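# Lower the held gear onto its shaft, meshing neighbours

## Task

The left gripper starts out holding a gear a little above the end of a shaft. Slide the gear onto the shaft until it is fully seated at the bottom and sits perpendicular to the shaft, with its teeth engaged with the two gears on either side. The attempt fails if the gear is forced or wedged with too much force.

## Robot and tools

ROBOT. There are two arms, left_arm and right_arm, and each has six revolute joints and a parallel gripper. Every per-joint list, in calls and in results alike, uses this order: waist (joint1), shoulder (joint2), elbow (joint3), wrist pitch (joint4), wrist yaw (joint5), wrist roll (joint6). Nominal ranges in rad: waist -2.618 to 3.054, shoulder 0.000 to 3.142, elbow 0.000 to 3.142, wrist pitch -1.571 to 1.571, wrist yaw -1.571 to 1.571, wrist roll -2.094 to 2.094. A real end stop may sit up to 0.059 rad (first four joints) or 0.124 rad (yaw, roll) to either side of these values.

FRAMES. The scene frame has its origin at table-top height, midway between the arms and a little behind the near table edge. +x points out over the table, +y points toward left_arm, and +z points up. Left base: (+0.006, +0.317, -0.002) m. Right base: (-0.002, -0.284, +0.002) m. Both are almost level. Each arm reports its end_effector_position (m) and end_effector_quat_wxyz in its own base frame. That point lies between the finger pads, just short of the tips. Fingers point along the gripper's +z axis and open and close along its y axis. Reported hand poses can be wrong by a few cm, more so at long reach. Fixed cameras and the table use the scene frame.

ROW LAYOUT (used by both moving tools). A row is a single flat list of 14 numbers, each between -1 and 1: six left joint values and the left opening, then six right joint values and the right opening. Joint values are offsets, not poses. They count from that arm's Joint targets as they stood when the action or move began, and they do not chain from the previous row. Scale: 1.0 equals 2.224 rad for waist, shoulder and elbow, and 8.485 rad for the three wrist joints. Send 0 to leave a joint where it is. Opening is absolute: +1 is fully open (about 87 mm gap), 0 is about 31 to 49 mm, -0.5 is about 8 to 21 mm, and -1 is closed. To keep the current opening, resend its present value, because 0 is a real command.

execute_actions(actions, cameras). actions is a list of actions. Each action is a table of 1 to 15 rows, each row lasts 1/30 s, and the last row is held until step 15. An action is rejected for both arms if it would push any joint more than 0.059 rad (or 0.124 rad for yaw and roll) beyond its stated range. A malformed action also makes the whole call invalid. cameras: a list of names, ["all"], or []. An empty actions list returns state plus all images.

move(target, speed, blend, opening_speed, blocking, cameras). target is one 14-number row, or a list of up to 15 such rows to visit in sequence. Every row is an offset from the same starting Joint targets. speed is the peak rate in rad/s of the joint with the most travel: 0.004 to 12.57, default 0.5. It can be one number or one per target. blend (rad) rounds the corners at intermediate targets; 0 stops at each one. opening_speed is the rate of change of the gripper command per second on the -1..+1 scale, at least 0.2. blocking=false returns after about 0.5 s while the move keeps running. Joints move together, so the hand traces a curve. The path does not avoid obstacles, and a move lasts at most 10 s. The result includes a move: line reporting done, off_target (resting more than 0.035 rad from target), moving, held or fault, and possibly limits=held.

wait(seconds): 0 to 3600. It lets the scene run with no new command. stop(): brakes a move that is running. zoom_image(camera, region): camera is cam_high, cam_left_wrist or cam_right_wrist; region is [x0, y0, x1, y1] in image pixels, measured from the top-left corner, at most 504 by 504. read_manual(section): licence text only. finished_scene(scene): ends the scene for good. The gear must stay correctly placed once the robot releases it.

CAMERAS. cam_high is mounted on a fixed beam behind the arms. Each wrist camera rides on its own hand. All images are 896x504. Calibration is provided in OpenCV form; wrist camera poses are updated in each result that shows them.

RESULTS. Joint positions and Joint velocities have one block per arm: six joints (rad, rad/s), then the gripper reading (0 closed to 1 open). Joint targets is what your next offsets count from. Joint torques: positive means toward a larger angle, with offset and noise; joints 1 to 3 wrap at ±28 N m. grip_measured reads the gripper on the command scale. Tool commands lists the current commands. "joint sent to its limit" means a joint was clamped at its real end. "joint command not followed" means the clearance check changed some targets. MOTOR HOT appears at 75 °C. At 90 °C a FAULT folds that arm up and disables it for the rest of the scene; at 100 °C the arm goes limp.

GRIPPING. To keep holding the gear, keep commanding an opening below the grip_measured value at first contact. About 0.04 lower gives full force, and a smaller difference gives a lighter grip. Closing fast can squeeze too hard.

LIMITS ON MOTION. Each joint target can lead its measured angle by at most 0.339 rad (first three joints) or 2.2 rad (wrist joints). Targets that would send the hand more than 200 mm away are scaled back. Large offsets may therefore need several actions. Friction and gravity can leave joints short of or past their targets, and very small turns may not happen at all. Time keeps running while you think, and the robot holds its last command during that time.

AVOID. Do not drop the gear, release it while it is moving, or hit or jam it: approach slowly and seat it gently, without forcing it. Keep the arms from pressing against each other, and do not let a gripper close on the other arm. Stay away from the bar, the spacers, the back plate and the low rail. A wrist-camera cable touching anything counts as contact. Nothing may leave the table. Loose parts may occasionally be nudged by something else. Holding a stretched or loaded pose heats the motors. If an arm is pressing on something, command its targets back past its measured position.

Each tool is called after "Call:" in YAML: its name, and indented under it one key for each argument.

## Session

Call:
execute_actions:
  actions: []
  cameras: ["cam_left_wrist","cam_high"]

Call:
zoom_image:
  camera: "cam_left_wrist"
  region: [320, 100, 720, 370]

Nothing of this call was run. Scene 2 begins with your next reply.

Nothing of this call was run. Scene 2 begins with your next reply.

Call:
execute_actions:
  actions: []
  cameras: ["cam_left_wrist","cam_high"]

Call:
zoom_image:
  camera: "cam_left_wrist"
  region: [320, 100, 720, 370]

Scene clock: 0.00 s.
left_arm: end_effector_position=(+0.2872, -0.1412, +0.1220) grip_measured=-0.477 end_effector_quat_wxyz=(-0.013, +0.871, +0.491, +0.015) | right_arm: end_effector_position=(+0.3825, +0.0000, +0.3605) grip_measured=+1.000 end_effector_quat_wxyz=(+0.707, +0.000, +0.707, +0.000)
Joint positions: left_arm=[-0.609 1.758 1.506 -1.328 -0.039 1.507 0.261] | right_arm=[0 1.047 1.047 0 0 0 1]
Joint velocities: within noise
Joint torques (N m): no reading
Heat: left arm: 28 °C; right arm: 26 °C.
Joint targets: left_arm=[-0.607 1.748 1.513 -1.332 -0.044 1.507] | right_arm=[0.000 1.043 1.058 0.005 0.000 0.000]
Tool commands: left_gripper/opening=-1.0 right_gripper/opening=+1.0
camera_calibration:
cam_left_wrist: T_world_to_cam=[[-0.85316, 0.52164, 0.00271, 0.31689], [0.31177, 0.50572, 0.80439, -0.09703], [0.41824, 0.68712, -0.59409, 0.19081]] pos_world=[0.2208, -0.24735, 0.19055]
Images, in order (width x height): cam_high 896x504, cam_left_wrist 896x504.

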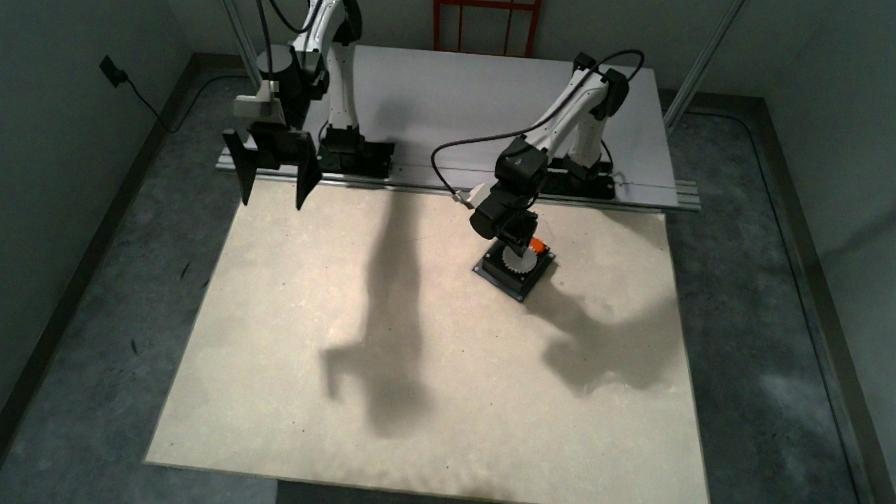

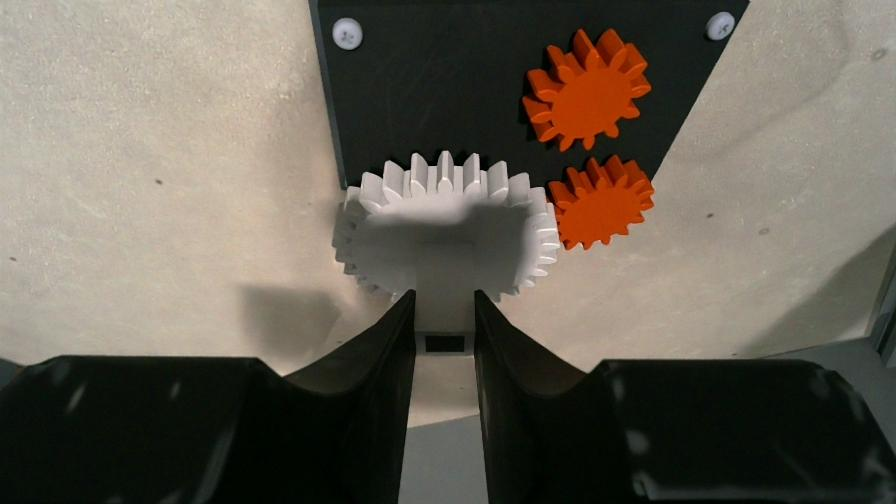

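Scaled by 1.260 from the camera's image (finer frame: 1280x720).

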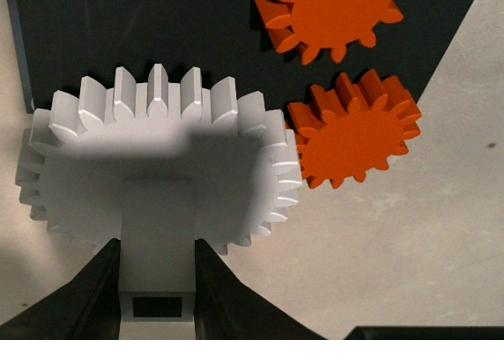

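Call:
move:
  target: [0,0,-0.0144,0.00471,0,0,-1,0,0,0,0,0,0,1]
  speed: 0.1
  cameras: ["cam_left_wrist"]

Scene clock: 29.33 s.
left_arm: end_effector_position=(+0.2878, -0.1416, +0.1187) grip_measured=-0.477 end_effector_quat_wxyz=(-0.011, +0.871, +0.491, +0.016) | right_arm: end_effector_position=(+0.3825, +0.0000, +0.3605) grip_measured=+1.000 end_effector_quat_wxyz=(+0.707, +0.000, +0.707, +0.000)
Joint positions: left_arm=[-0.609 1.758 1.493 -1.312 -0.039 1.507 0.261] | right_arm=[0 1.047 1.047 0 0 0 1]
Joint torques (N m): left_arm=[-0.06 -7.32 4.4 0.56 0.12 -0.04] | right_arm=[-0.25 -2.82 8.1 2.25 -0.06 0.09]
Heat: left arm: 31 °C; right arm: 31 °C.
Joint targets: left_arm=[-0.607 1.748 1.481 -1.292 -0.044 1.507] | right_arm=[0.000 1.043 1.058 0.005 0.000 0.000]
move: done
cam_left_wrist: T_world_to_cam=[[-0.85314, 0.52169, -0.00067, 0.31805], [0.30958, 0.50729, 0.80425, -0.09352], [0.41991, 0.68593, -0.59429, 0.18832]] pos_world=[0.22121, -0.24765, 0.18735]

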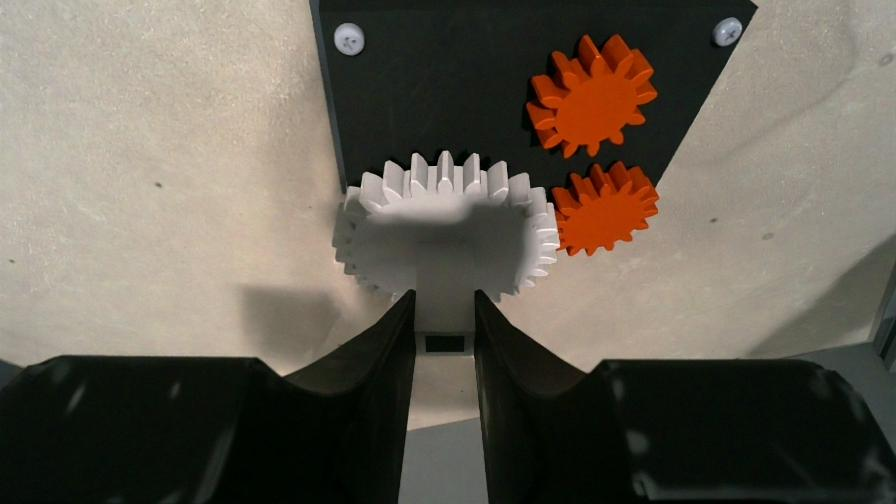

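Call:
move:
  target: [0,0,-0.0072,0.00187,0,0,-1,0,0,0,0,0,0,1]
  speed: 0.06

Call:
move:
  target: [0,0,-0.0054,0.0014,0,0,-1,0,0,0,0,0,0,1]
  speed: 0.06
  cameras: ["cam_left_wrist"]

Scene clock: 35.03 s.
left_arm: end_effector_position=(+0.2881, -0.1414, +0.1181) grip_measured=-0.477 end_effector_quat_wxyz=(-0.012, +0.871, +0.491, +0.017) | right_arm: end_effector_position=(+0.3825, +0.0000, +0.3605) grip_measured=+1.000 end_effector_quat_wxyz=(+0.707, +0.000, +0.707, +0.000)
Joint positions: left_arm=[-0.609 1.758 1.49 -1.309 -0.041 1.507 0.261] | right_arm=[0 1.047 1.047 0 0 0 1]
Joint torques (N m): left_arm=[-0.03 -7.23 3.32 0.69 0.15 -0.02] | right_arm=[-0.25 -2.82 8.09 2.25 -0.06 0.1]
Heat: left arm: 31 °C; right arm: 31 °C.
Joint targets: left_arm=[-0.607 1.748 1.465 -1.276 -0.044 1.507] | right_arm=[0.000 1.043 1.058 0.005 0.000 0.000]
move: done

Scene clock: 35.57 s.
left_arm: end_effector_position=(+0.2878, -0.1413, +0.1178) grip_measured=-0.477 end_effector_quat_wxyz=(-0.009, +0.871, +0.491, +0.018) | right_arm: end_effector_position=(+0.3825, +0.0000, +0.3605) grip_measured=+1.000 end_effector_quat_wxyz=(+0.707, +0.000, +0.707, +0.000)
Joint positions: left_arm=[-0.609 1.751 1.481 -1.3 -0.041 1.507 0.261] | right_arm=[0 1.047 1.047 0 0 0 1]
Joint torques (N m): left_arm=[-0.01 -6.6 3.1 0.73 0.13 -0.05] | right_arm=[-0.25 -2.82 8.1 2.25 -0.06 0.09]
Heat: left arm: 31 °C; right arm: 31 °C.
Joint targets: left_arm=[-0.607 1.749 1.453 -1.264 -0.044 1.507] | right_arm=[0.000 1.043 1.058 0.005 0.000 0.000]
move: off_target (left_arm); left_arm: the wrist pitch is farthest, 0.036 rad from its target
cam_left_wrist: T_world_to_cam=[[-0.85316, 0.52159, -0.00725, 0.31868], [0.30449, 0.50924, 0.80496, -0.09122], [0.42355, 0.68456, -0.59328, 0.1861]] pos_world=[0.22084, -0.24716, 0.18615]

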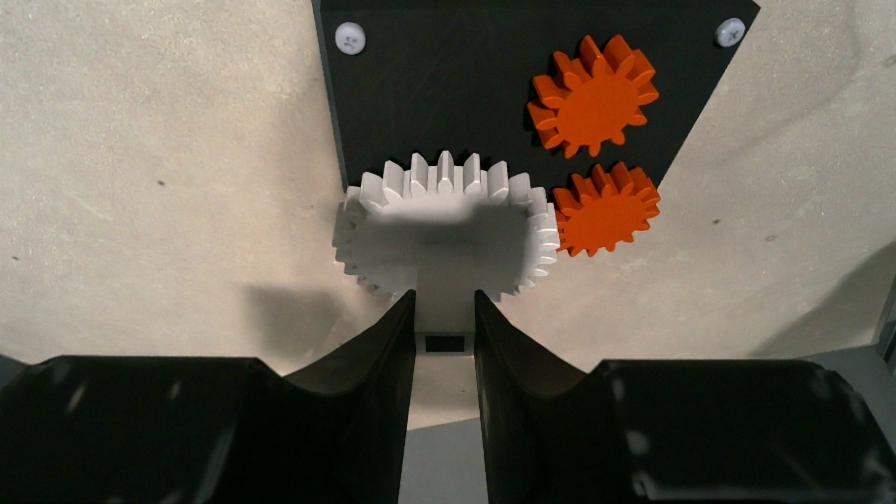

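Call:
move:
  target:
    - [0,0,0.0373,-0.0105,0,0,-1,0,0,0,0,0,0,1]
    - [0.0674,0,0.0373,-0.0105,0,0,-1,0,0,0,0,0,0,1]
  speed: [0.3,0.3]
  cameras: ["cam_left_wrist"]

Call:
zoom_image:
  camera: "cam_left_wrist"
  region: [320, 60, 720, 330]

Scene clock: 55.80 s.
left_arm: end_effector_position=(+0.3043, -0.0981, +0.1258) grip_measured=-0.477 end_effector_quat_wxyz=(-0.012, +0.834, +0.552, +0.017) | right_arm: end_effector_position=(+0.3825, +0.0000, +0.3605) grip_measured=+1.000 end_effector_quat_wxyz=(+0.707, +0.000, +0.707, +0.000)
Joint positions: left_arm=[-0.465 1.751 1.512 -1.335 -0.041 1.507 0.261] | right_arm=[0 1.047 1.047 0 0 0 1]
Joint torques (N m): left_arm=[0.55 -6.72 7.24 0.21 0.14 0] | right_arm=[-0.27 -2.82 8.09 2.25 -0.06 0.09]
Heat: left arm: 32 °C; right arm: 33 °C.
Joint targets: left_arm=[-0.458 1.749 1.536 -1.353 -0.044 1.507] | right_arm=[0.000 1.043 1.058 0.005 0.000 0.000]
move: done
cam_left_wrist: T_world_to_cam=[[-0.9191, 0.39401, -0.0034, 0.31725], [0.2312, 0.54624, 0.80509, -0.09872], [0.31907, 0.73917, -0.59315, 0.19151]] pos_world=[0.2533, -0.21264, 0.19415]

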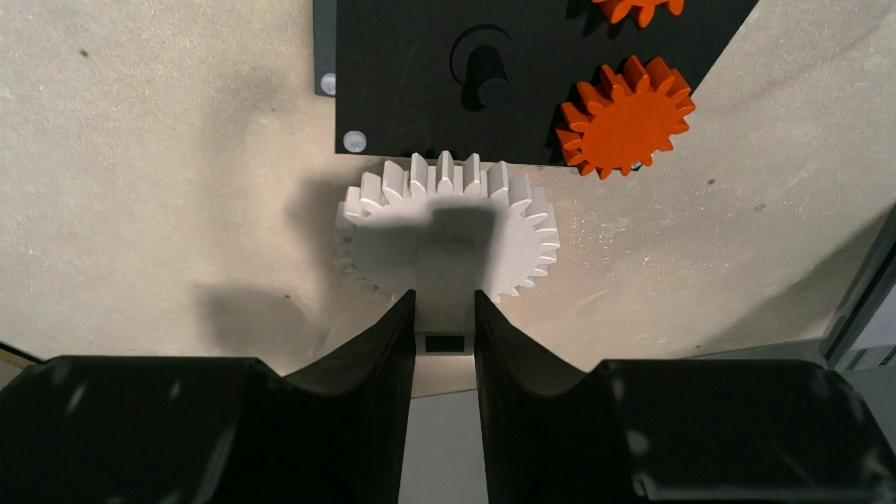

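Scaled by 1.260 from the camera's image (finer frame: 1280x720).

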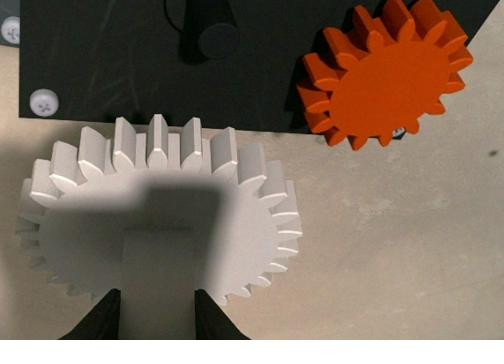

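Call:
move:
  target: [-0.0863,-0.0225,-0.0333,0.0032,0,0,-1,0,0,0,0,0,0,1]
  speed: 0.3
  cameras: ["cam_left_wrist"]

Call:
zoom_image:
  camera: "cam_left_wrist"
  region: [320, 60, 720, 330]

Scene clock: 113.73 s.
left_arm: end_effector_position=(+0.2740, -0.1439, +0.1204) grip_measured=-0.477 end_effector_quat_wxyz=(-0.022, +0.879, +0.476, +0.013) | right_arm: end_effector_position=(+0.3825, +0.0000, +0.3605) grip_measured=+1.000 end_effector_quat_wxyz=(+0.707, +0.000, +0.707, +0.000)
Joint positions: left_arm=[-0.642 1.735 1.471 -1.335 -0.042 1.507 0.261] | right_arm=[0 1.047 1.047 0 0 0 1]
Joint torques (N m): left_arm=[-0.76 -9.13 4.59 0.45 0.17 -0.01] | right_arm=[-0.25 -2.81 8.1 2.25 -0.07 0.09]
Heat: left arm: 35 °C; right arm: 35 °C.
Joint targets: left_arm=[-0.650 1.699 1.462 -1.326 -0.044 1.507] | right_arm=[0.000 1.043 1.058 0.005 0.000 0.000]
move: off_target (left_arm); left_arm: the shoulder is farthest, 0.037 rad from its target
cam_left_wrist: T_world_to_cam=[[-0.83498, 0.54985, 0.02165, 0.30384], [0.33963, 0.48399, 0.80648, -0.10125], [0.43296, 0.68075, -0.59087, 0.19191]] pos_world=[0.205, -0.2487, 0.18847]

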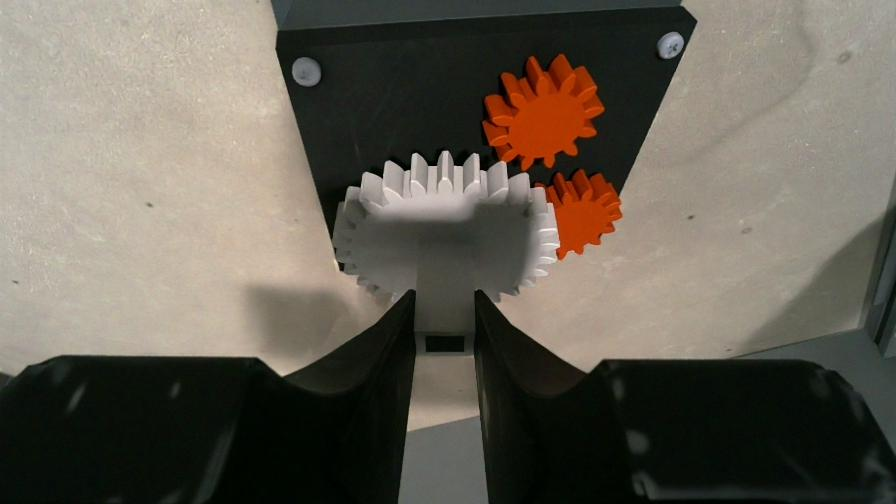

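Scaled by 1.260 from the camera's image (finer frame: 1280x720).

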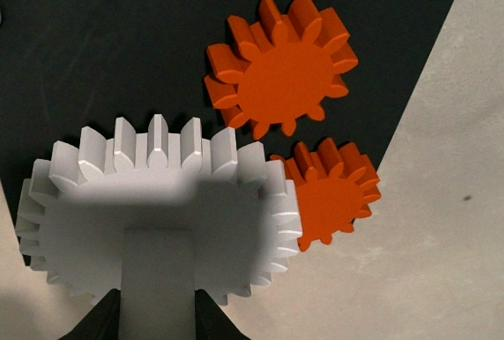

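Call:
move:
  target: [0.009,-0.013,-0.0126,0.00295,0,0,-1,0,0,0,0,0,0,1]
  speed: 0.1
  cameras: ["cam_left_wrist"]

Scene clock: 142.43 s.
left_arm: end_effector_position=(+0.2728, -0.1421, +0.1217) grip_measured=-0.477 end_effector_quat_wxyz=(-0.011, +0.879, +0.477, +0.018) | right_arm: end_effector_position=(+0.3825, +0.0000, +0.3605) grip_measured=+1.000 end_effector_quat_wxyz=(+0.707, +0.000, +0.707, +0.000)
Joint positions: left_arm=[-0.64 1.706 1.443 -1.313 -0.042 1.507 0.261] | right_arm=[0 1.047 1.047 0 0 0 1]
Joint torques (N m): left_arm=[0.79 -8.99 4.62 0.49 0.16 -0.02] | right_arm=[-0.25 -2.82 8.1 2.25 -0.06 0.1]
Heat: left arm: 38 °C; right arm: 36 °C.
Joint targets: left_arm=[-0.630 1.670 1.433 -1.301 -0.044 1.507] | right_arm=[0.000 1.043 1.058 0.005 0.000 0.000]
move: off_target (left_arm); left_arm: the shoulder is farthest, 0.036 rad from its target
cam_left_wrist: T_world_to_cam=[[-0.83662, 0.54778, -0.00165, 0.30488], [0.32325, 0.49612, 0.80584, -0.09644], [0.44224, 0.67365, -0.59213, 0.18852]] pos_world=[0.20287, -0.24615, 0.18985]

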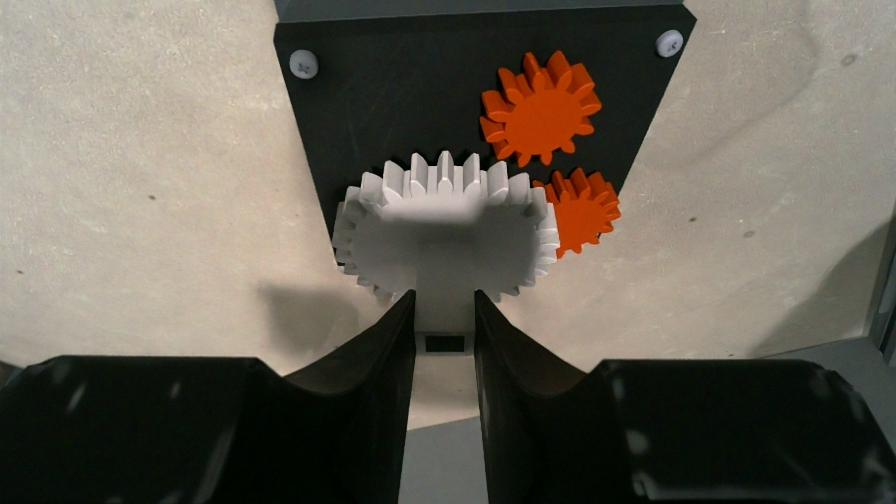

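Call:
move:
  target: [0.0018,0,-0.0070,0.00185,0,0,-1,0,0,0,0,0,0,1]
  speed: 0.06

Call:
move:
  target: [0,0,-0.0053,0.0014,0,0,-1,0,0,0,0,0,0,1]
  speed: 0.06
  cameras: ["cam_left_wrist"]

Scene clock: 147.97 s.
left_arm: end_effector_position=(+0.2731, -0.1408, +0.1190) grip_measured=-0.477 end_effector_quat_wxyz=(-0.011, +0.878, +0.479, +0.018) | right_arm: end_effector_position=(+0.3825, +0.0000, +0.3605) grip_measured=+1.000 end_effector_quat_wxyz=(+0.707, +0.000, +0.707, +0.000)
Joint positions: left_arm=[-0.636 1.703 1.429 -1.3 -0.042 1.507 0.261] | right_arm=[0 1.047 1.047 0 0 0 1]
Joint torques (N m): left_arm=[0.8 -8.81 4.48 0.51 0.14 -0.04] | right_arm=[-0.25 -2.82 8.1 2.25 -0.06 0.09]
Heat: left arm: 38 °C; right arm: 36 °C.
Joint targets: left_arm=[-0.626 1.670 1.418 -1.285 -0.044 1.507] | right_arm=[0.000 1.043 1.058 0.005 0.000 0.000]
move: done

Scene clock: 148.50 s.
left_arm: end_effector_position=(+0.2730, -0.1407, +0.1187) grip_measured=-0.477 end_effector_quat_wxyz=(-0.008, +0.878, +0.479, +0.019) | right_arm: end_effector_position=(+0.3825, +0.0000, +0.3605) grip_measured=+1.000 end_effector_quat_wxyz=(+0.707, +0.000, +0.707, +0.000)
Joint positions: left_arm=[-0.636 1.697 1.421 -1.292 -0.042 1.507 0.261] | right_arm=[0 1.047 1.047 0 0 0 1]
Joint torques (N m): left_arm=[0.73 -8.16 4.29 0.59 0.17 -0.01] | right_arm=[-0.25 -2.81 8.1 2.25 -0.06 0.1]
Heat: left arm: 38 °C; right arm: 36 °C.
Joint targets: left_arm=[-0.626 1.670 1.406 -1.273 -0.044 1.507] | right_arm=[0.000 1.043 1.058 0.005 0.000 0.000]
move: done
cam_left_wrist: T_world_to_cam=[[-0.83865, 0.54459, -0.00956, 0.30518], [0.31622, 0.50111, 0.80554, -0.09214], [0.44348, 0.67254, -0.59246, 0.18533]] pos_world=[0.20289, -0.24467, 0.18695]

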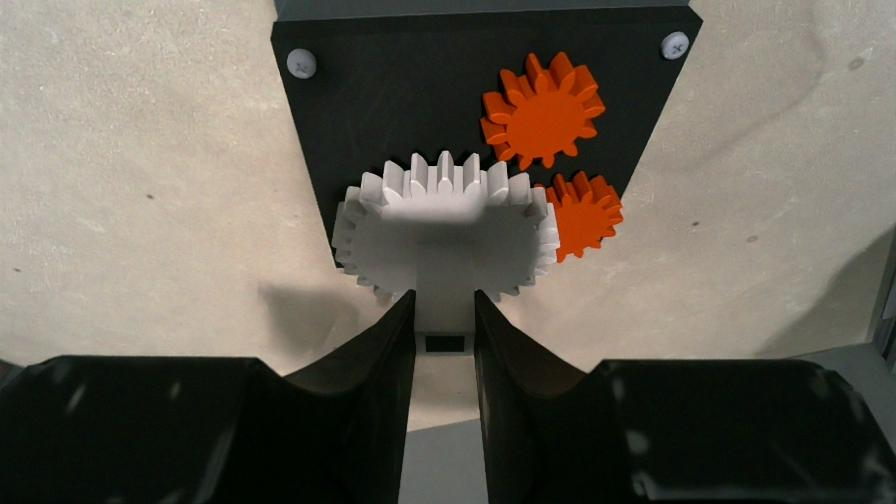

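Call:
move:
  target: [0,-0.0054,-0.0059,0.0003,0,0,-1,0,0,0,0,0,0,1]
  speed: 0.06

Scene clock: 178.53 s.
left_arm: end_effector_position=(+0.2726, -0.1404, +0.1187) grip_measured=-0.477 end_effector_quat_wxyz=(-0.003, +0.878, +0.479, +0.022) | right_arm: end_effector_position=(+0.3825, +0.0000, +0.3605) grip_measured=+1.000 end_effector_quat_wxyz=(+0.707, +0.000, +0.707, +0.000)
Joint positions: left_arm=[-0.636 1.685 1.408 -1.28 -0.042 1.507 0.261] | right_arm=[0 1.047 1.047 0 0 0 1]
Joint torques (N m): left_arm=[0.84 -8.31 4.31 0.48 0.15 -0.04] | right_arm=[-0.24 -2.81 8.1 2.25 -0.06 0.1]
Heat: left arm: 38 °C; right arm: 37 °C.
Joint targets: left_arm=[-0.626 1.658 1.393 -1.271 -0.044 1.507] | right_arm=[0.000 1.043 1.058 0.005 0.000 0.000]
move: done

Call:
move:
  target:
    - [0,0.0256,0.0481,-0.0105,0,0,-1,0,0,0,0,0,0,1]
    - [0,0.0018,0.0108,-0.0014,0,0,-1,0,0,0,0,0,0,1]
    - [0,0.0018,0.0072,-0.0007,0,0,-1,0,0,0,0,0,0,1]
  speed: [0.15,0.1,0.06]

Scene clock: 204.10 s.
left_arm: end_effector_position=(+0.2733, -0.1409, +0.1189) grip_measured=-0.477 end_effector_quat_wxyz=(-0.007, +0.878, +0.479, +0.020) | right_arm: end_effector_position=(+0.3825, +0.0000, +0.3605) grip_measured=+1.000 end_effector_quat_wxyz=(+0.707, +0.000, +0.707, +0.000)
Joint positions: left_arm=[-0.636 1.697 1.421 -1.292 -0.042 1.507 0.261] | right_arm=[0 1.047 1.047 0 0 0 1]
Joint torques (N m): left_arm=[0.81 -8.77 4.49 0.53 0.2 -0.02] | right_arm=[-0.25 -2.82 8.09 2.25 -0.06 0.09]
Heat: left arm: 38 °C; right arm: 38 °C.
Joint targets: left_arm=[-0.626 1.662 1.409 -1.277 -0.044 1.507] | right_arm=[0.000 1.043 1.058 0.005 0.000 0.000]
move: done

Call:
move:
  target: [0,-0.0022,-0.0072,0.0012,0,0,-1,0,0,0,0,0,0,1]
  speed: 0.06

Call:
move:
  target: [0,0,-0.0036,0.0010,0,0,-1,0,0,0,0,0,0,1]
  speed: 0.06

Scene clock: 211.10 s.
left_arm: end_effector_position=(+0.2729, -0.1407, +0.1187) grip_measured=-0.477 end_effector_quat_wxyz=(-0.002, +0.878, +0.479, +0.022) | right_arm: end_effector_position=(+0.3825, +0.0000, +0.3605) grip_measured=+1.000 end_effector_quat_wxyz=(+0.707, +0.000, +0.707, +0.000)
Joint positions: left_arm=[-0.636 1.685 1.407 -1.279 -0.042 1.507 0.261] | right_arm=[0 1.047 1.047 0 0 0 1]
Joint torques (N m): left_arm=[0.81 -8.24 4.36 0.53 0.18 -0.05] | right_arm=[-0.25 -2.82 8.1 2.25 -0.06 0.09]
Heat: left arm: 38 °C; right arm: 38 °C.
Joint targets: left_arm=[-0.626 1.657 1.393 -1.267 -0.044 1.507] | right_arm=[0.000 1.043 1.058 0.005 0.000 0.000]
move: done

Scene clock: 211.60 s.
left_arm: end_effector_position=(+0.2728, -0.1406, +0.1185) grip_measured=-0.477 end_effector_quat_wxyz=(+0.000, +0.878, +0.479, +0.023) | right_arm: end_effector_position=(+0.3825, +0.0000, +0.3605) grip_measured=+1.000 end_effector_quat_wxyz=(+0.707, +0.000, +0.707, +0.000)
Joint positions: left_arm=[-0.636 1.681 1.402 -1.273 -0.042 1.507 0.261] | right_arm=[0 1.047 1.047 0 0 0 1]
Joint torques (N m): left_arm=[0.75 -7.84 4.1 0.55 0.15 -0.04] | right_arm=[-0.24 -2.81 8.1 2.25 -0.06 0.09]
Heat: left arm: 38 °C; right arm: 38 °C.
Joint targets: left_arm=[-0.626 1.657 1.385 -1.258 -0.044 1.507] | right_arm=[0.000 1.043 1.058 0.005 0.000 0.000]
move: done

Call:
move:
  target: [0.0015,0,0,0,0,0,-1,0,0,0,0,0,0,1]
  speed: 0.03

Call:
move:
  target: [0.0015,0,0,0,0,0,-1,0,0,0,0,0,0,1]
  speed: 0.03

Call:
move:
  target: [0.0015,0,0,0,0,0,-1,0,0,0,0,0,0,1]
  speed: 0.03
  cameras: ["cam_left_wrist"]

Scene clock: 222.23 s.
left_arm: end_effector_position=(+0.2729, -0.1405, +0.1185) grip_measured=-0.477 end_effector_quat_wxyz=(+0.000, +0.877, +0.479, +0.023) | right_arm: end_effector_position=(+0.3825, +0.0000, +0.3605) grip_measured=+1.000 end_effector_quat_wxyz=(+0.707, +0.000, +0.707, +0.000)
Joint positions: left_arm=[-0.635 1.681 1.402 -1.273 -0.042 1.507 0.261] | right_arm=[0 1.047 1.047 0 0 0 1]
Joint torques (N m): left_arm=[1.03 -7.82 4.11 0.56 0.15 -0.06] | right_arm=[-0.25 -2.82 8.1 2.25 -0.07 0.09]
Heat: left arm: 38 °C; right arm: 38 °C.
Joint targets: left_arm=[-0.622 1.657 1.385 -1.258 -0.044 1.507] | right_arm=[0.000 1.043 1.058 0.005 0.000 0.000]
move: done

Scene clock: 222.73 s.
left_arm: end_effector_position=(+0.2740, -0.1392, +0.1185) grip_measured=-0.477 end_effector_quat_wxyz=(+0.000, +0.876, +0.482, +0.023) | right_arm: end_effector_position=(+0.3825, +0.0000, +0.3605) grip_measured=+1.000 end_effector_quat_wxyz=(+0.707, +0.000, +0.707, +0.000)
Joint positions: left_arm=[-0.63 1.681 1.402 -1.271 -0.042 1.507 0.261] | right_arm=[0 1.047 1.047 0 0 0 1]
Joint torques (N m): left_arm=[0.91 -7.83 4.1 0.54 0.15 -0.01] | right_arm=[-0.25 -2.81 8.09 2.25 -0.06 0.09]
Heat: left arm: 38 °C; right arm: 38 °C.
Joint targets: left_arm=[-0.619 1.657 1.385 -1.258 -0.044 1.507] | right_arm=[0.000 1.043 1.058 0.005 0.000 0.000]
move: done

Scene clock: 223.67 s.
left_arm: end_effector_position=(+0.2757, -0.1390, +0.1175) grip_measured=-0.477 end_effector_quat_wxyz=(+0.003, +0.875, +0.483, +0.025) | right_arm: end_effector_position=(+0.3825, +0.0000, +0.3605) grip_measured=+1.000 end_effector_quat_wxyz=(+0.707, +0.000, +0.707, +0.000)
Joint positions: left_arm=[-0.626 1.681 1.397 -1.261 -0.042 1.507 0.261] | right_arm=[0 1.047 1.047 0 0 0 1]
Joint torques (N m): left_arm=[0.83 -7.77 4.42 0.47 0.19 -0.01] | right_arm=[-0.25 -2.81 8.1 2.25 -0.06 0.09]
Heat: left arm: 38 °C; right arm: 38 °C.
Joint targets: left_arm=[-0.615 1.657 1.385 -1.258 -0.044 1.507] | right_arm=[0.000 1.043 1.058 0.005 0.000 0.000]
move: done
cam_left_wrist: T_world_to_cam=[[-0.84359, 0.53591, -0.03398, 0.30962], [0.29527, 0.51579, 0.80422, -0.08489], [0.44852, 0.6684, -0.59336, 0.1804]] pos_world=[0.20535, -0.24272, 0.18583]

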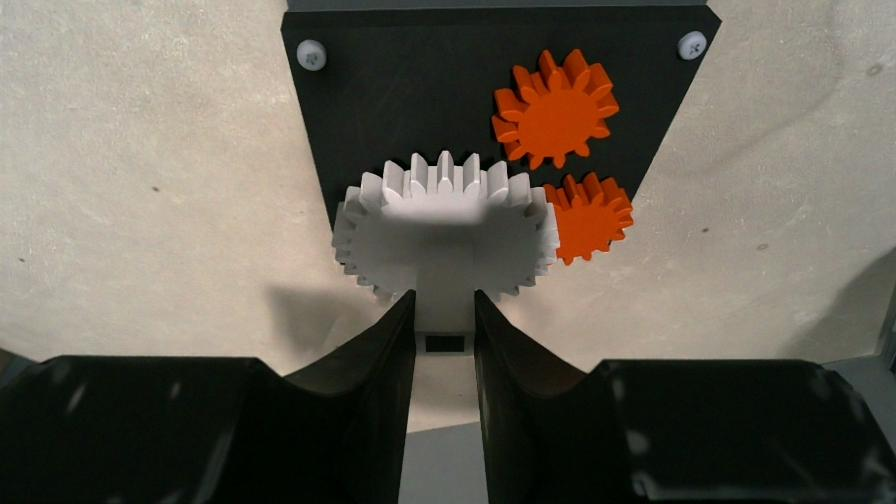

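Call:
move:
  target: [0,0,-0.0045,0,0,0,-1,0,0,0,0,0,0,1]
  speed: 0.05

Scene clock: 268.90 s.
left_arm: end_effector_position=(+0.2753, -0.1392, +0.1149) grip_measured=-0.477 end_effector_quat_wxyz=(+0.004, +0.875, +0.483, +0.023) | right_arm: end_effector_position=(+0.3825, +0.0000, +0.3605) grip_measured=+1.000 end_effector_quat_wxyz=(+0.707, +0.000, +0.707, +0.000)
Joint positions: left_arm=[-0.626 1.681 1.387 -1.251 -0.039 1.507 0.261] | right_arm=[0 1.047 1.047 0 0 0 1]
Joint torques (N m): left_arm=[0.83 -7.79 4.4 0.37 0.13 0] | right_arm=[-0.27 -2.82 8.1 2.25 -0.06 0.09]
Heat: left arm: 37 °C; right arm: 39 °C.
Joint targets: left_arm=[-0.615 1.657 1.375 -1.258 -0.044 1.507] | right_arm=[0.000 1.043 1.058 0.005 0.000 0.000]
move: done

Call:
move:
  target: [0,0.001,-0.0067,0.0035,0,0,-1,0,0,0,0,0,0,1]
  speed: 0.05

Call:
move:
  target: [0,0.001,-0.0050,0.00135,0,0,-1,0,0,0,0,0,0,1]
  speed: 0.05
  cameras: ["cam_left_wrist"]

Scene clock: 285.40 s.
left_arm: end_effector_position=(+0.2759, -0.1398, +0.1108) grip_measured=-0.477 end_effector_quat_wxyz=(+0.006, +0.875, +0.483, +0.024) | right_arm: end_effector_position=(+0.3825, +0.0000, +0.3605) grip_measured=+1.000 end_effector_quat_wxyz=(+0.707, +0.000, +0.707, +0.000)
Joint positions: left_arm=[-0.626 1.681 1.371 -1.231 -0.039 1.507 0.261] | right_arm=[0 1.047 1.047 0 0 0 1]
Joint torques (N m): left_arm=[0.79 -7.58 4.44 0.45 0.11 -0.03] | right_arm=[-0.25 -2.82 8.1 2.25 -0.06 0.09]
Heat: left arm: 37 °C; right arm: 40 °C.
Joint targets: left_arm=[-0.615 1.659 1.360 -1.228 -0.044 1.507] | right_arm=[0.000 1.043 1.058 0.005 0.000 0.000]
move: done

Scene clock: 285.90 s.
left_arm: end_effector_position=(+0.2759, -0.1398, +0.1091) grip_measured=-0.477 end_effector_quat_wxyz=(+0.006, +0.875, +0.483, +0.024) | right_arm: end_effector_position=(+0.3825, +0.0000, +0.3605) grip_measured=+1.000 end_effector_quat_wxyz=(+0.707, +0.000, +0.707, +0.000)
Joint positions: left_arm=[-0.626 1.681 1.365 -1.224 -0.038 1.507 0.261] | right_arm=[0 1.047 1.047 0 0 0 1]
Joint torques (N m): left_arm=[0.79 -7.51 4.25 0.52 0.11 -0.02] | right_arm=[-0.25 -2.81 8.1 2.25 -0.06 0.09]
Heat: left arm: 37 °C; right arm: 40 °C.
Joint targets: left_arm=[-0.615 1.661 1.349 -1.217 -0.044 1.507] | right_arm=[0.000 1.043 1.058 0.005 0.000 0.000]
move: done
cam_left_wrist: T_world_to_cam=[[-0.84345, 0.53583, -0.03836, 0.31032], [0.29396, 0.52014, 0.8019, -0.07657], [0.44964, 0.66509, -0.59623, 0.17546]] pos_world=[0.20536, -0.24315, 0.17792]

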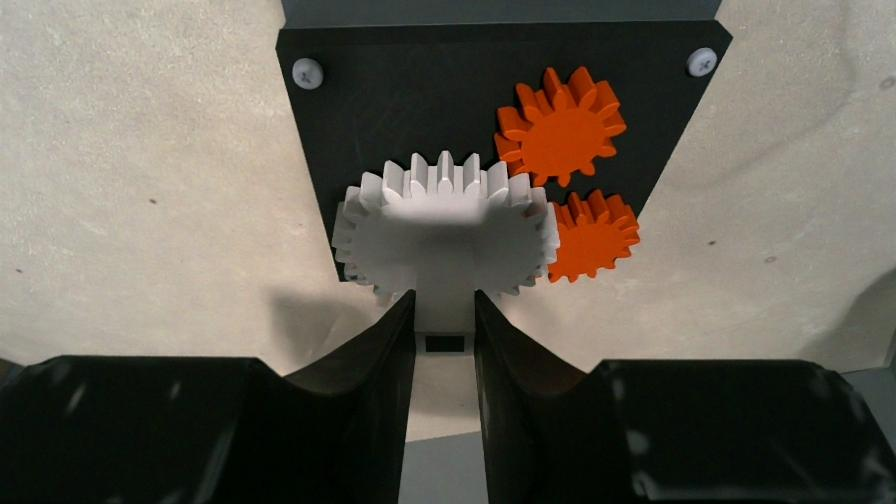

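Call:
move:
  target: [0,0.001,-0.0050,0.0013,0,0,-1,0,0,0,0,0,0,1]
  speed: 0.05

Call:
move:
  target: [0,0.0012,-0.0050,0.0013,0,0,-1,0,0,0,0,0,0,1]
  speed: 0.05
  cameras: ["cam_left_wrist"]

Call:
zoom_image:
  camera: "cam_left_wrist"
  region: [420, 60, 660, 320]

Scene clock: 291.50 s.
left_arm: end_effector_position=(+0.2759, -0.1399, +0.1084) grip_measured=-0.477 end_effector_quat_wxyz=(+0.006, +0.875, +0.483, +0.024) | right_arm: end_effector_position=(+0.3825, +0.0000, +0.3605) grip_measured=+1.000 end_effector_quat_wxyz=(+0.707, +0.000, +0.707, +0.000)
Joint positions: left_arm=[-0.626 1.681 1.362 -1.221 -0.038 1.507 0.261] | right_arm=[0 1.047 1.047 0 0 0 1]
Joint torques (N m): left_arm=[0.8 -7.25 3.54 0.58 0.14 -0.03] | right_arm=[-0.25 -2.82 8.09 2.25 -0.06 0.09]
Heat: left arm: 37 °C; right arm: 40 °C.
Joint targets: left_arm=[-0.615 1.664 1.338 -1.206 -0.044 1.507] | right_arm=[0.000 1.043 1.058 0.005 0.000 0.000]
move: done

Scene clock: 292.03 s.
left_arm: end_effector_position=(+0.2757, -0.1397, +0.1079) grip_measured=-0.477 end_effector_quat_wxyz=(+0.009, +0.875, +0.483, +0.025) | right_arm: end_effector_position=(+0.3825, +0.0000, +0.3605) grip_measured=+1.000 end_effector_quat_wxyz=(+0.707, +0.000, +0.707, +0.000)
Joint positions: left_arm=[-0.626 1.674 1.353 -1.212 -0.038 1.507 0.261] | right_arm=[0 1.047 1.047 0 0 0 1]
Joint torques (N m): left_arm=[0.84 -6.61 3.29 0.65 0.11 -0.04] | right_arm=[-0.25 -2.82 8.1 2.25 -0.07 0.1]
Heat: left arm: 37 °C; right arm: 40 °C.
Joint targets: left_arm=[-0.615 1.666 1.327 -1.195 -0.044 1.507] | right_arm=[0.000 1.043 1.058 0.005 0.000 0.000]
move: done
cam_left_wrist: T_world_to_cam=[[-0.84325, 0.53568, -0.04439, 0.3107], [0.29004, 0.52299, 0.80148, -0.07413], [0.45255, 0.66297, -0.59638, 0.17374]] pos_world=[0.20487, -0.24286, 0.17682]

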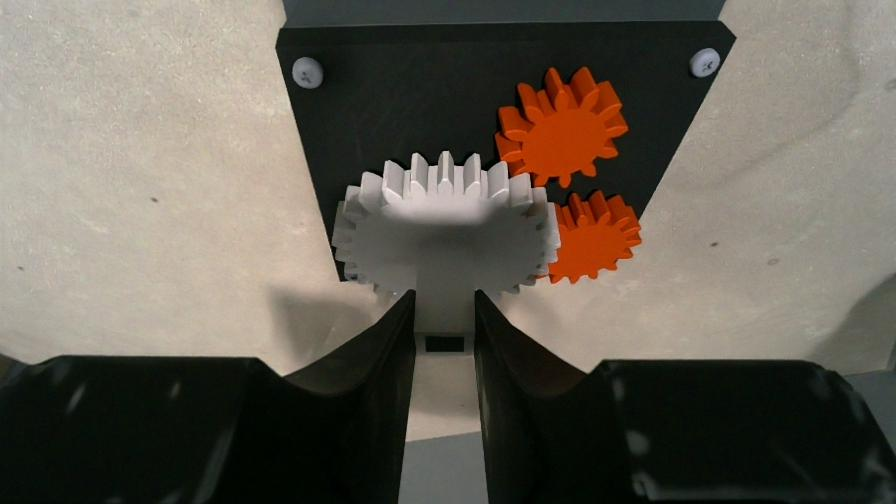

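Scaled by 1.938 from the camera's image (finer frame: 1280x720).

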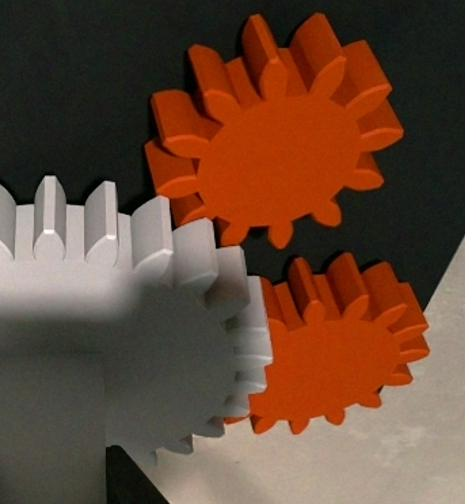

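Call:
move:
  target:
    - [0,0,0.0081,-0.0040,0,0,-1,0,0,0,0,0,0,1]
    - [0,-0.003,0.0081,-0.0046,0,0.0090,-1,0,0,0,0,0,0,1]
  speed: 0.08
  cameras: ["cam_left_wrist"]

Call:
zoom_image:
  camera: "cam_left_wrist"
  region: [420, 60, 660, 320]

Scene clock: 328.67 s.
left_arm: end_effector_position=(+0.2764, -0.1401, +0.1080) grip_measured=-0.477 end_effector_quat_wxyz=(+0.005, +0.889, +0.458, +0.024) | right_arm: end_effector_position=(+0.3825, +0.0000, +0.3605) grip_measured=+1.000 end_effector_quat_wxyz=(+0.707, +0.000, +0.707, +0.000)
Joint positions: left_arm=[-0.626 1.674 1.353 -1.219 -0.038 1.565 0.261] | right_arm=[0 1.047 1.047 0 0 0 1]
Joint torques (N m): left_arm=[0.72 -7.19 4.83 0.28 0.14 0.17] | right_arm=[-0.25 -2.81 8.1 2.25 -0.06 0.09]
Heat: left arm: 36 °C; right arm: 40 °C.
Joint targets: left_arm=[-0.615 1.659 1.345 -1.234 -0.044 1.583] | right_arm=[0.000 1.043 1.058 0.005 0.000 0.000]
move: done
cam_left_wrist: T_world_to_cam=[[-0.81087, 0.58416, -0.03534, 0.30827], [0.32485, 0.49951, 0.8031, -0.08727], [0.48679, 0.63973, -0.5948, 0.16081]] pos_world=[0.20003, -0.23936, 0.17663]

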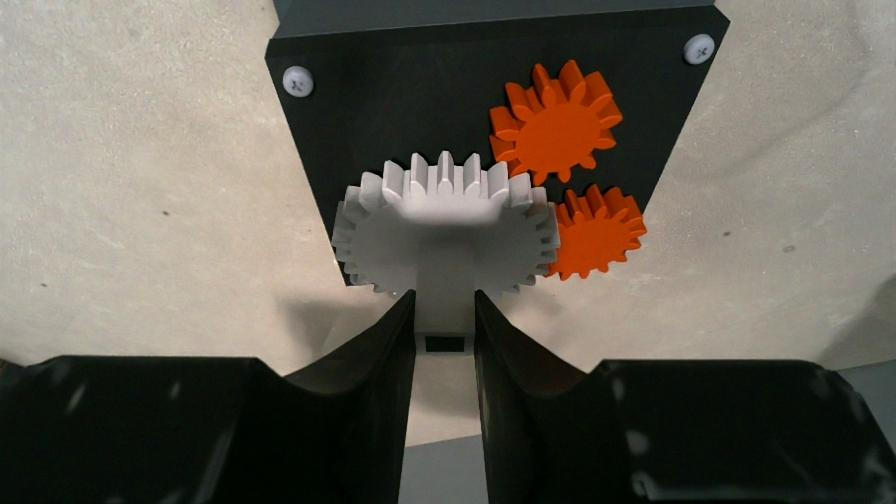

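Scaled by 1.938 from the camera's image (finer frame: 1280x720).

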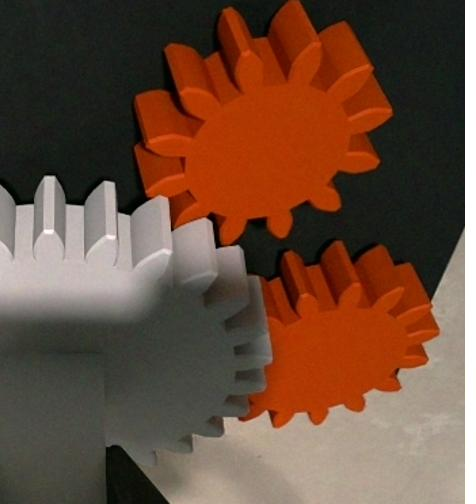

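Call:
move:
  target: [0,0.0005,-0.0063,0.0017,0,0,-1,0,0,0,0,0,0,1]
  speed: 0.05

Call:
move:
  target: [0,0,-0.0040,0.0011,0,0.0007,-1,0,0,0,0,0,0,1]
  speed: 0.05

Scene clock: 333.60 s.
left_arm: end_effector_position=(+0.2763, -0.1401, +0.1080) grip_measured=-0.477 end_effector_quat_wxyz=(+0.005, +0.889, +0.457, +0.024) | right_arm: end_effector_position=(+0.3825, +0.0000, +0.3605) grip_measured=+1.000 end_effector_quat_wxyz=(+0.707, +0.000, +0.707, +0.000)
Joint positions: left_arm=[-0.626 1.674 1.353 -1.219 -0.038 1.566 0.261] | right_arm=[0 1.047 1.047 0 0 0 1]
Joint torques (N m): left_arm=[0.75 -6.98 3.63 0.43 0.11 0.18] | right_arm=[-0.25 -2.81 8.09 2.25 -0.06 0.1]
Heat: left arm: 36 °C; right arm: 40 °C.
Joint targets: left_arm=[-0.615 1.661 1.331 -1.220 -0.044 1.583] | right_arm=[0.000 1.043 1.058 0.005 0.000 0.000]
move: done

Scene clock: 334.20 s.
left_arm: end_effector_position=(+0.2760, -0.1398, +0.1076) grip_measured=-0.477 end_effector_quat_wxyz=(+0.005, +0.891, +0.454, +0.024) | right_arm: end_effector_position=(+0.3825, +0.0000, +0.3605) grip_measured=+1.000 end_effector_quat_wxyz=(+0.707, +0.000, +0.707, +0.000)
Joint positions: left_arm=[-0.626 1.671 1.348 -1.217 -0.038 1.574 0.261] | right_arm=[0 1.047 1.047 0 0 0 1]
Joint torques (N m): left_arm=[0.69 -6.68 3.34 0.52 0.12 0.1] | right_arm=[-0.25 -2.81 8.1 2.25 -0.07 0.09]
Heat: left arm: 36 °C; right arm: 40 °C.
Joint targets: left_arm=[-0.615 1.661 1.322 -1.210 -0.044 1.589] | right_arm=[0.000 1.043 1.058 0.005 0.000 0.000]
move: done

Call:
move:
  target: [0,0,-0.0020,0.0005,0,0.0010,-1,0,0,0,0,0,0,1]
  speed: 0.05

Call:
move:
  target: [0,0,0,0,0,0.0012,-1,0,0,0,0,0,0,1]
  speed: 0.05
  cameras: ["cam_left_wrist"]

Call:
zoom_image:
  camera: "cam_left_wrist"
  region: [420, 60, 660, 320]

Scene clock: 340.50 s.
left_arm: end_effector_position=(+0.2760, -0.1398, +0.1070) grip_measured=-0.477 end_effector_quat_wxyz=(+0.004, +0.893, +0.449, +0.024) | right_arm: end_effector_position=(+0.3825, +0.0000, +0.3605) grip_measured=+1.000 end_effector_quat_wxyz=(+0.707, +0.000, +0.707, +0.000)
Joint positions: left_arm=[-0.626 1.671 1.345 -1.215 -0.038 1.584 0.261] | right_arm=[0 1.047 1.047 0 0 0 1]
Joint torques (N m): left_arm=[0.85 -6.75 3.22 0.53 0.12 0.1] | right_arm=[-0.25 -2.82 8.1 2.25 -0.06 0.1]
Heat: left arm: 36 °C; right arm: 41 °C.
Joint targets: left_arm=[-0.615 1.660 1.317 -1.206 -0.044 1.598] | right_arm=[0.000 1.043 1.058 0.005 0.000 0.000]
move: done

Scene clock: 341.10 s.
left_arm: end_effector_position=(+0.2763, -0.1401, +0.1071) grip_measured=-0.477 end_effector_quat_wxyz=(+0.004, +0.895, +0.445, +0.024) | right_arm: end_effector_position=(+0.3825, +0.0000, +0.3605) grip_measured=+1.000 end_effector_quat_wxyz=(+0.707, +0.000, +0.707, +0.000)
Joint positions: left_arm=[-0.626 1.671 1.345 -1.215 -0.038 1.593 0.261] | right_arm=[0 1.047 1.047 0 0 0 1]
Joint torques (N m): left_arm=[0.79 -6.64 3.14 0.53 0.12 0.12] | right_arm=[-0.25 -2.82 8.09 2.25 -0.07 0.1]
Heat: left arm: 36 °C; right arm: 41 °C.
Joint targets: left_arm=[-0.615 1.660 1.317 -1.206 -0.044 1.608] | right_arm=[0.000 1.043 1.058 0.005 0.000 0.000]
move: done
cam_left_wrist: T_world_to_cam=[[-0.79479, 0.60593, -0.03395, 0.30666], [0.33875, 0.48935, 0.80361, -0.09184], [0.50355, 0.6272, -0.59419, 0.15385]] pos_world=[0.19737, -0.23736, 0.17563]

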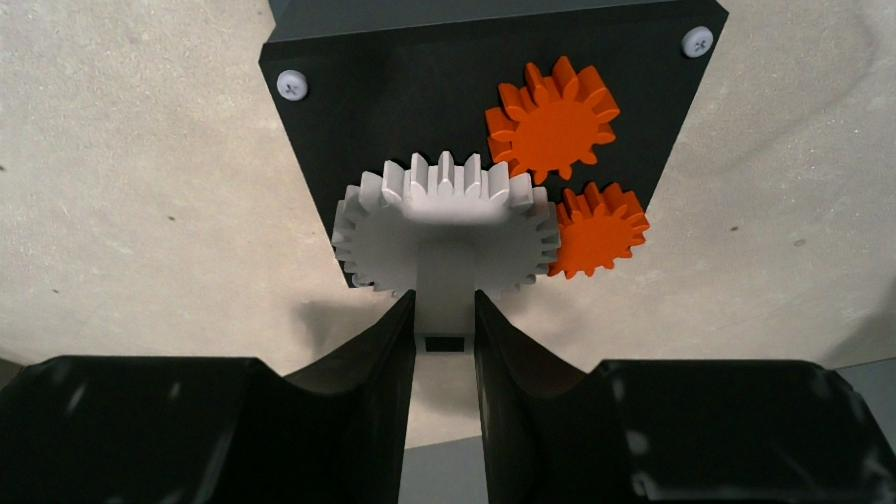

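Scaled by 1.938 from the camera's image (finer frame: 1280x720).

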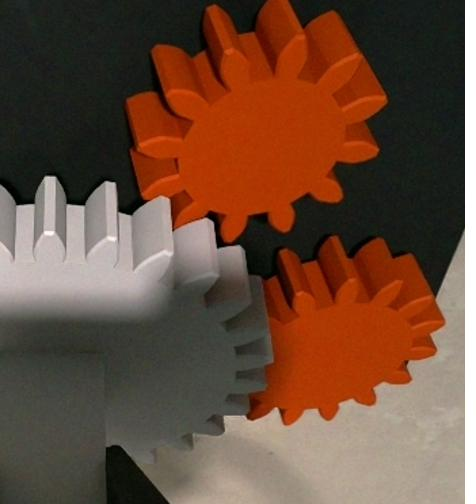

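Call:
move:
  target: [0,0,-0.0030,0.0008,0,0.0006,-1,0,0,0,0,0,0,1]
  speed: 0.05

Call:
move:
  target: [0,0,0,0,0,0.0012,-1,0,0,0,0,0,0,1]
  speed: 0.05

Call:
move:
  target: [0,0,0,0,0,0.0012,-1,0,0,0,0,0,0,1]
  speed: 0.05

Scene clock: 365.27 s.
left_arm: end_effector_position=(+0.2760, -0.1399, +0.1068) grip_measured=-0.477 end_effector_quat_wxyz=(+0.005, +0.897, +0.442, +0.025) | right_arm: end_effector_position=(+0.3825, +0.0000, +0.3605) grip_measured=+1.000 end_effector_quat_wxyz=(+0.707, +0.000, +0.707, +0.000)
Joint positions: left_arm=[-0.626 1.666 1.339 -1.211 -0.038 1.6 0.261] | right_arm=[0 1.047 1.047 0 0 0 1]
Joint torques (N m): left_arm=[0.81 -6.26 3.17 0.56 0.13 0.12] | right_arm=[-0.25 -2.82 8.1 2.25 -0.06 0.09]
Heat: left arm: 35 °C; right arm: 41 °C.
Joint targets: left_arm=[-0.615 1.660 1.311 -1.199 -0.044 1.613] | right_arm=[0.000 1.043 1.058 0.005 0.000 0.000]
move: done

Scene clock: 365.87 s.
left_arm: end_effector_position=(+0.2761, -0.1400, +0.1067) grip_measured=-0.477 end_effector_quat_wxyz=(+0.005, +0.898, +0.438, +0.024) | right_arm: end_effector_position=(+0.3825, +0.0000, +0.3605) grip_measured=+1.000 end_effector_quat_wxyz=(+0.707, +0.000, +0.707, +0.000)
Joint positions: left_arm=[-0.626 1.666 1.338 -1.211 -0.038 1.609 0.261] | right_arm=[0 1.047 1.047 0 0 0 1]
Joint torques (N m): left_arm=[0.81 -6.3 3.26 0.54 0.15 0.1] | right_arm=[-0.25 -2.81 8.09 2.25 -0.07 0.09]
Heat: left arm: 35 °C; right arm: 41 °C.
Joint targets: left_arm=[-0.615 1.660 1.311 -1.199 -0.044 1.623] | right_arm=[0.000 1.043 1.058 0.005 0.000 0.000]
move: done

Scene clock: 366.47 s.
left_arm: end_effector_position=(+0.2764, -0.1402, +0.1068) grip_measured=-0.477 end_effector_quat_wxyz=(+0.005, +0.900, +0.435, +0.025) | right_arm: end_effector_position=(+0.3825, +0.0000, +0.3605) grip_measured=+1.000 end_effector_quat_wxyz=(+0.707, +0.000, +0.707, +0.000)
Joint positions: left_arm=[-0.626 1.666 1.338 -1.211 -0.038 1.617 0.261] | right_arm=[0 1.047 1.047 0 0 0 1]
Joint torques (N m): left_arm=[0.85 -6.31 3.3 0.56 0.11 0.13] | right_arm=[-0.25 -2.81 8.09 2.25 -0.06 0.09]
Heat: left arm: 35 °C; right arm: 41 °C.
Joint targets: left_arm=[-0.615 1.660 1.311 -1.199 -0.044 1.633] | right_arm=[0.000 1.043 1.058 0.005 0.000 0.000]
move: done

Call:
execute_actions:
  actions: []
  cameras: ["cam_high","cam_left_wrist"]

Call:
zoom_image:
  camera: "cam_high"
  region: [465, 210, 565, 310]

Call:
zoom_image:
  camera: "cam_left_wrist"
  region: [470, 30, 670, 230]

Scene clock: 396.63 s.
left_arm: end_effector_position=(+0.2764, -0.1402, +0.1068) grip_measured=-0.477 end_effector_quat_wxyz=(+0.005, +0.900, +0.434, +0.025) | right_arm: end_effector_position=(+0.3825, +0.0000, +0.3605) grip_measured=+1.000 end_effector_quat_wxyz=(+0.707, +0.000, +0.707, +0.000)
Joint positions: left_arm=[-0.626 1.666 1.338 -1.211 -0.038 1.617 0.261] | right_arm=[0 1.047 1.047 0 0 0 1]
Joint velocities: within noise
Joint torques (N m): left_arm=[0.88 -6.22 3.23 0.56 0.11 0.16] | right_arm=[-0.25 -2.82 8.1 2.25 -0.06 0.09]
Heat: left arm: 35 °C; right arm: 41 °C.
Joint targets: left_arm=[-0.615 1.660 1.311 -1.199 -0.044 1.634] | right_arm=[0.000 1.043 1.058 0.005 0.000 0.000]
Tool commands: left_gripper/opening=-1.0 right_gripper/opening=+1.0
camera_calibration:
cam_left_wrist: T_world_to_cam=[[-0.7795, 0.62543, -0.03488, 0.30539], [0.34974, 0.48075, 0.80409, -0.09582], [0.51967, 0.61459, -0.59348, 0.14732]] pos_world=[0.19501, -0.23547, 0.17513]
Images, in order (width x height): cam_high 896x504, cam_left_wrist 896x504.

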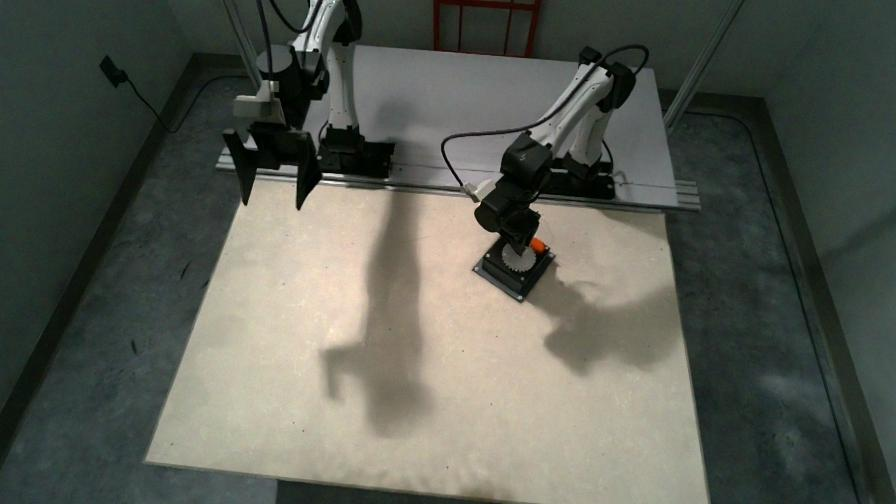

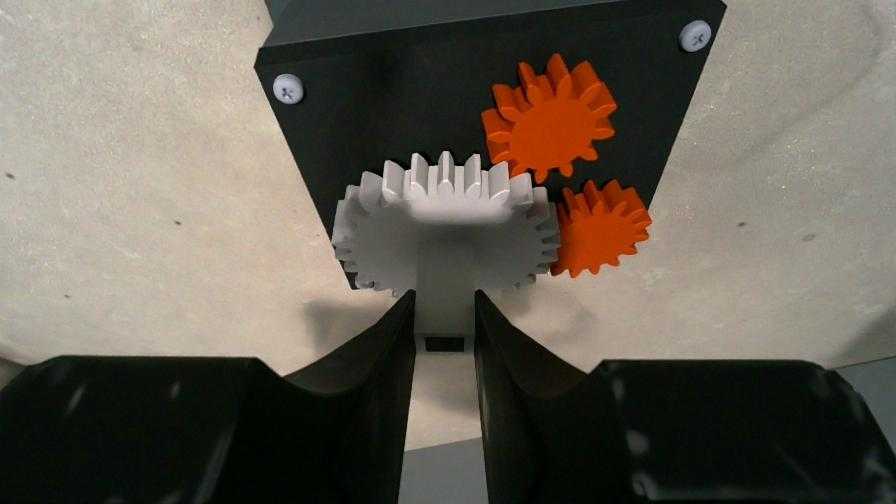

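Scaled by 5.040 from the camera's image (finer frame: 1280x720).

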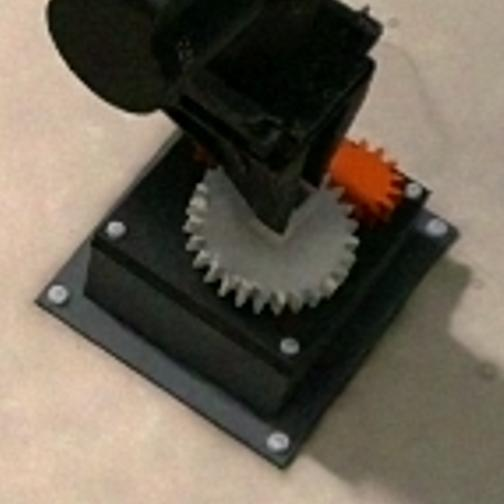

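Scaled by 2.520 from the camera's image (finer frame: 1280x720).

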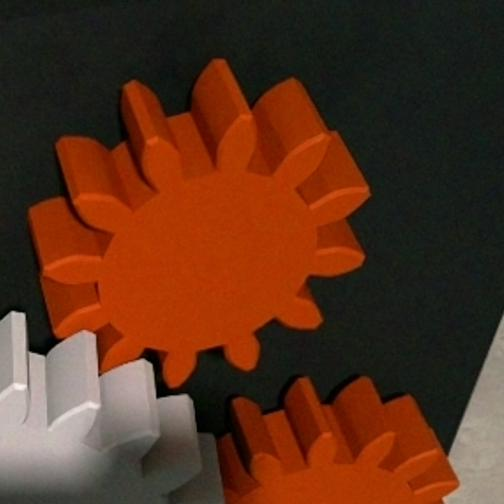

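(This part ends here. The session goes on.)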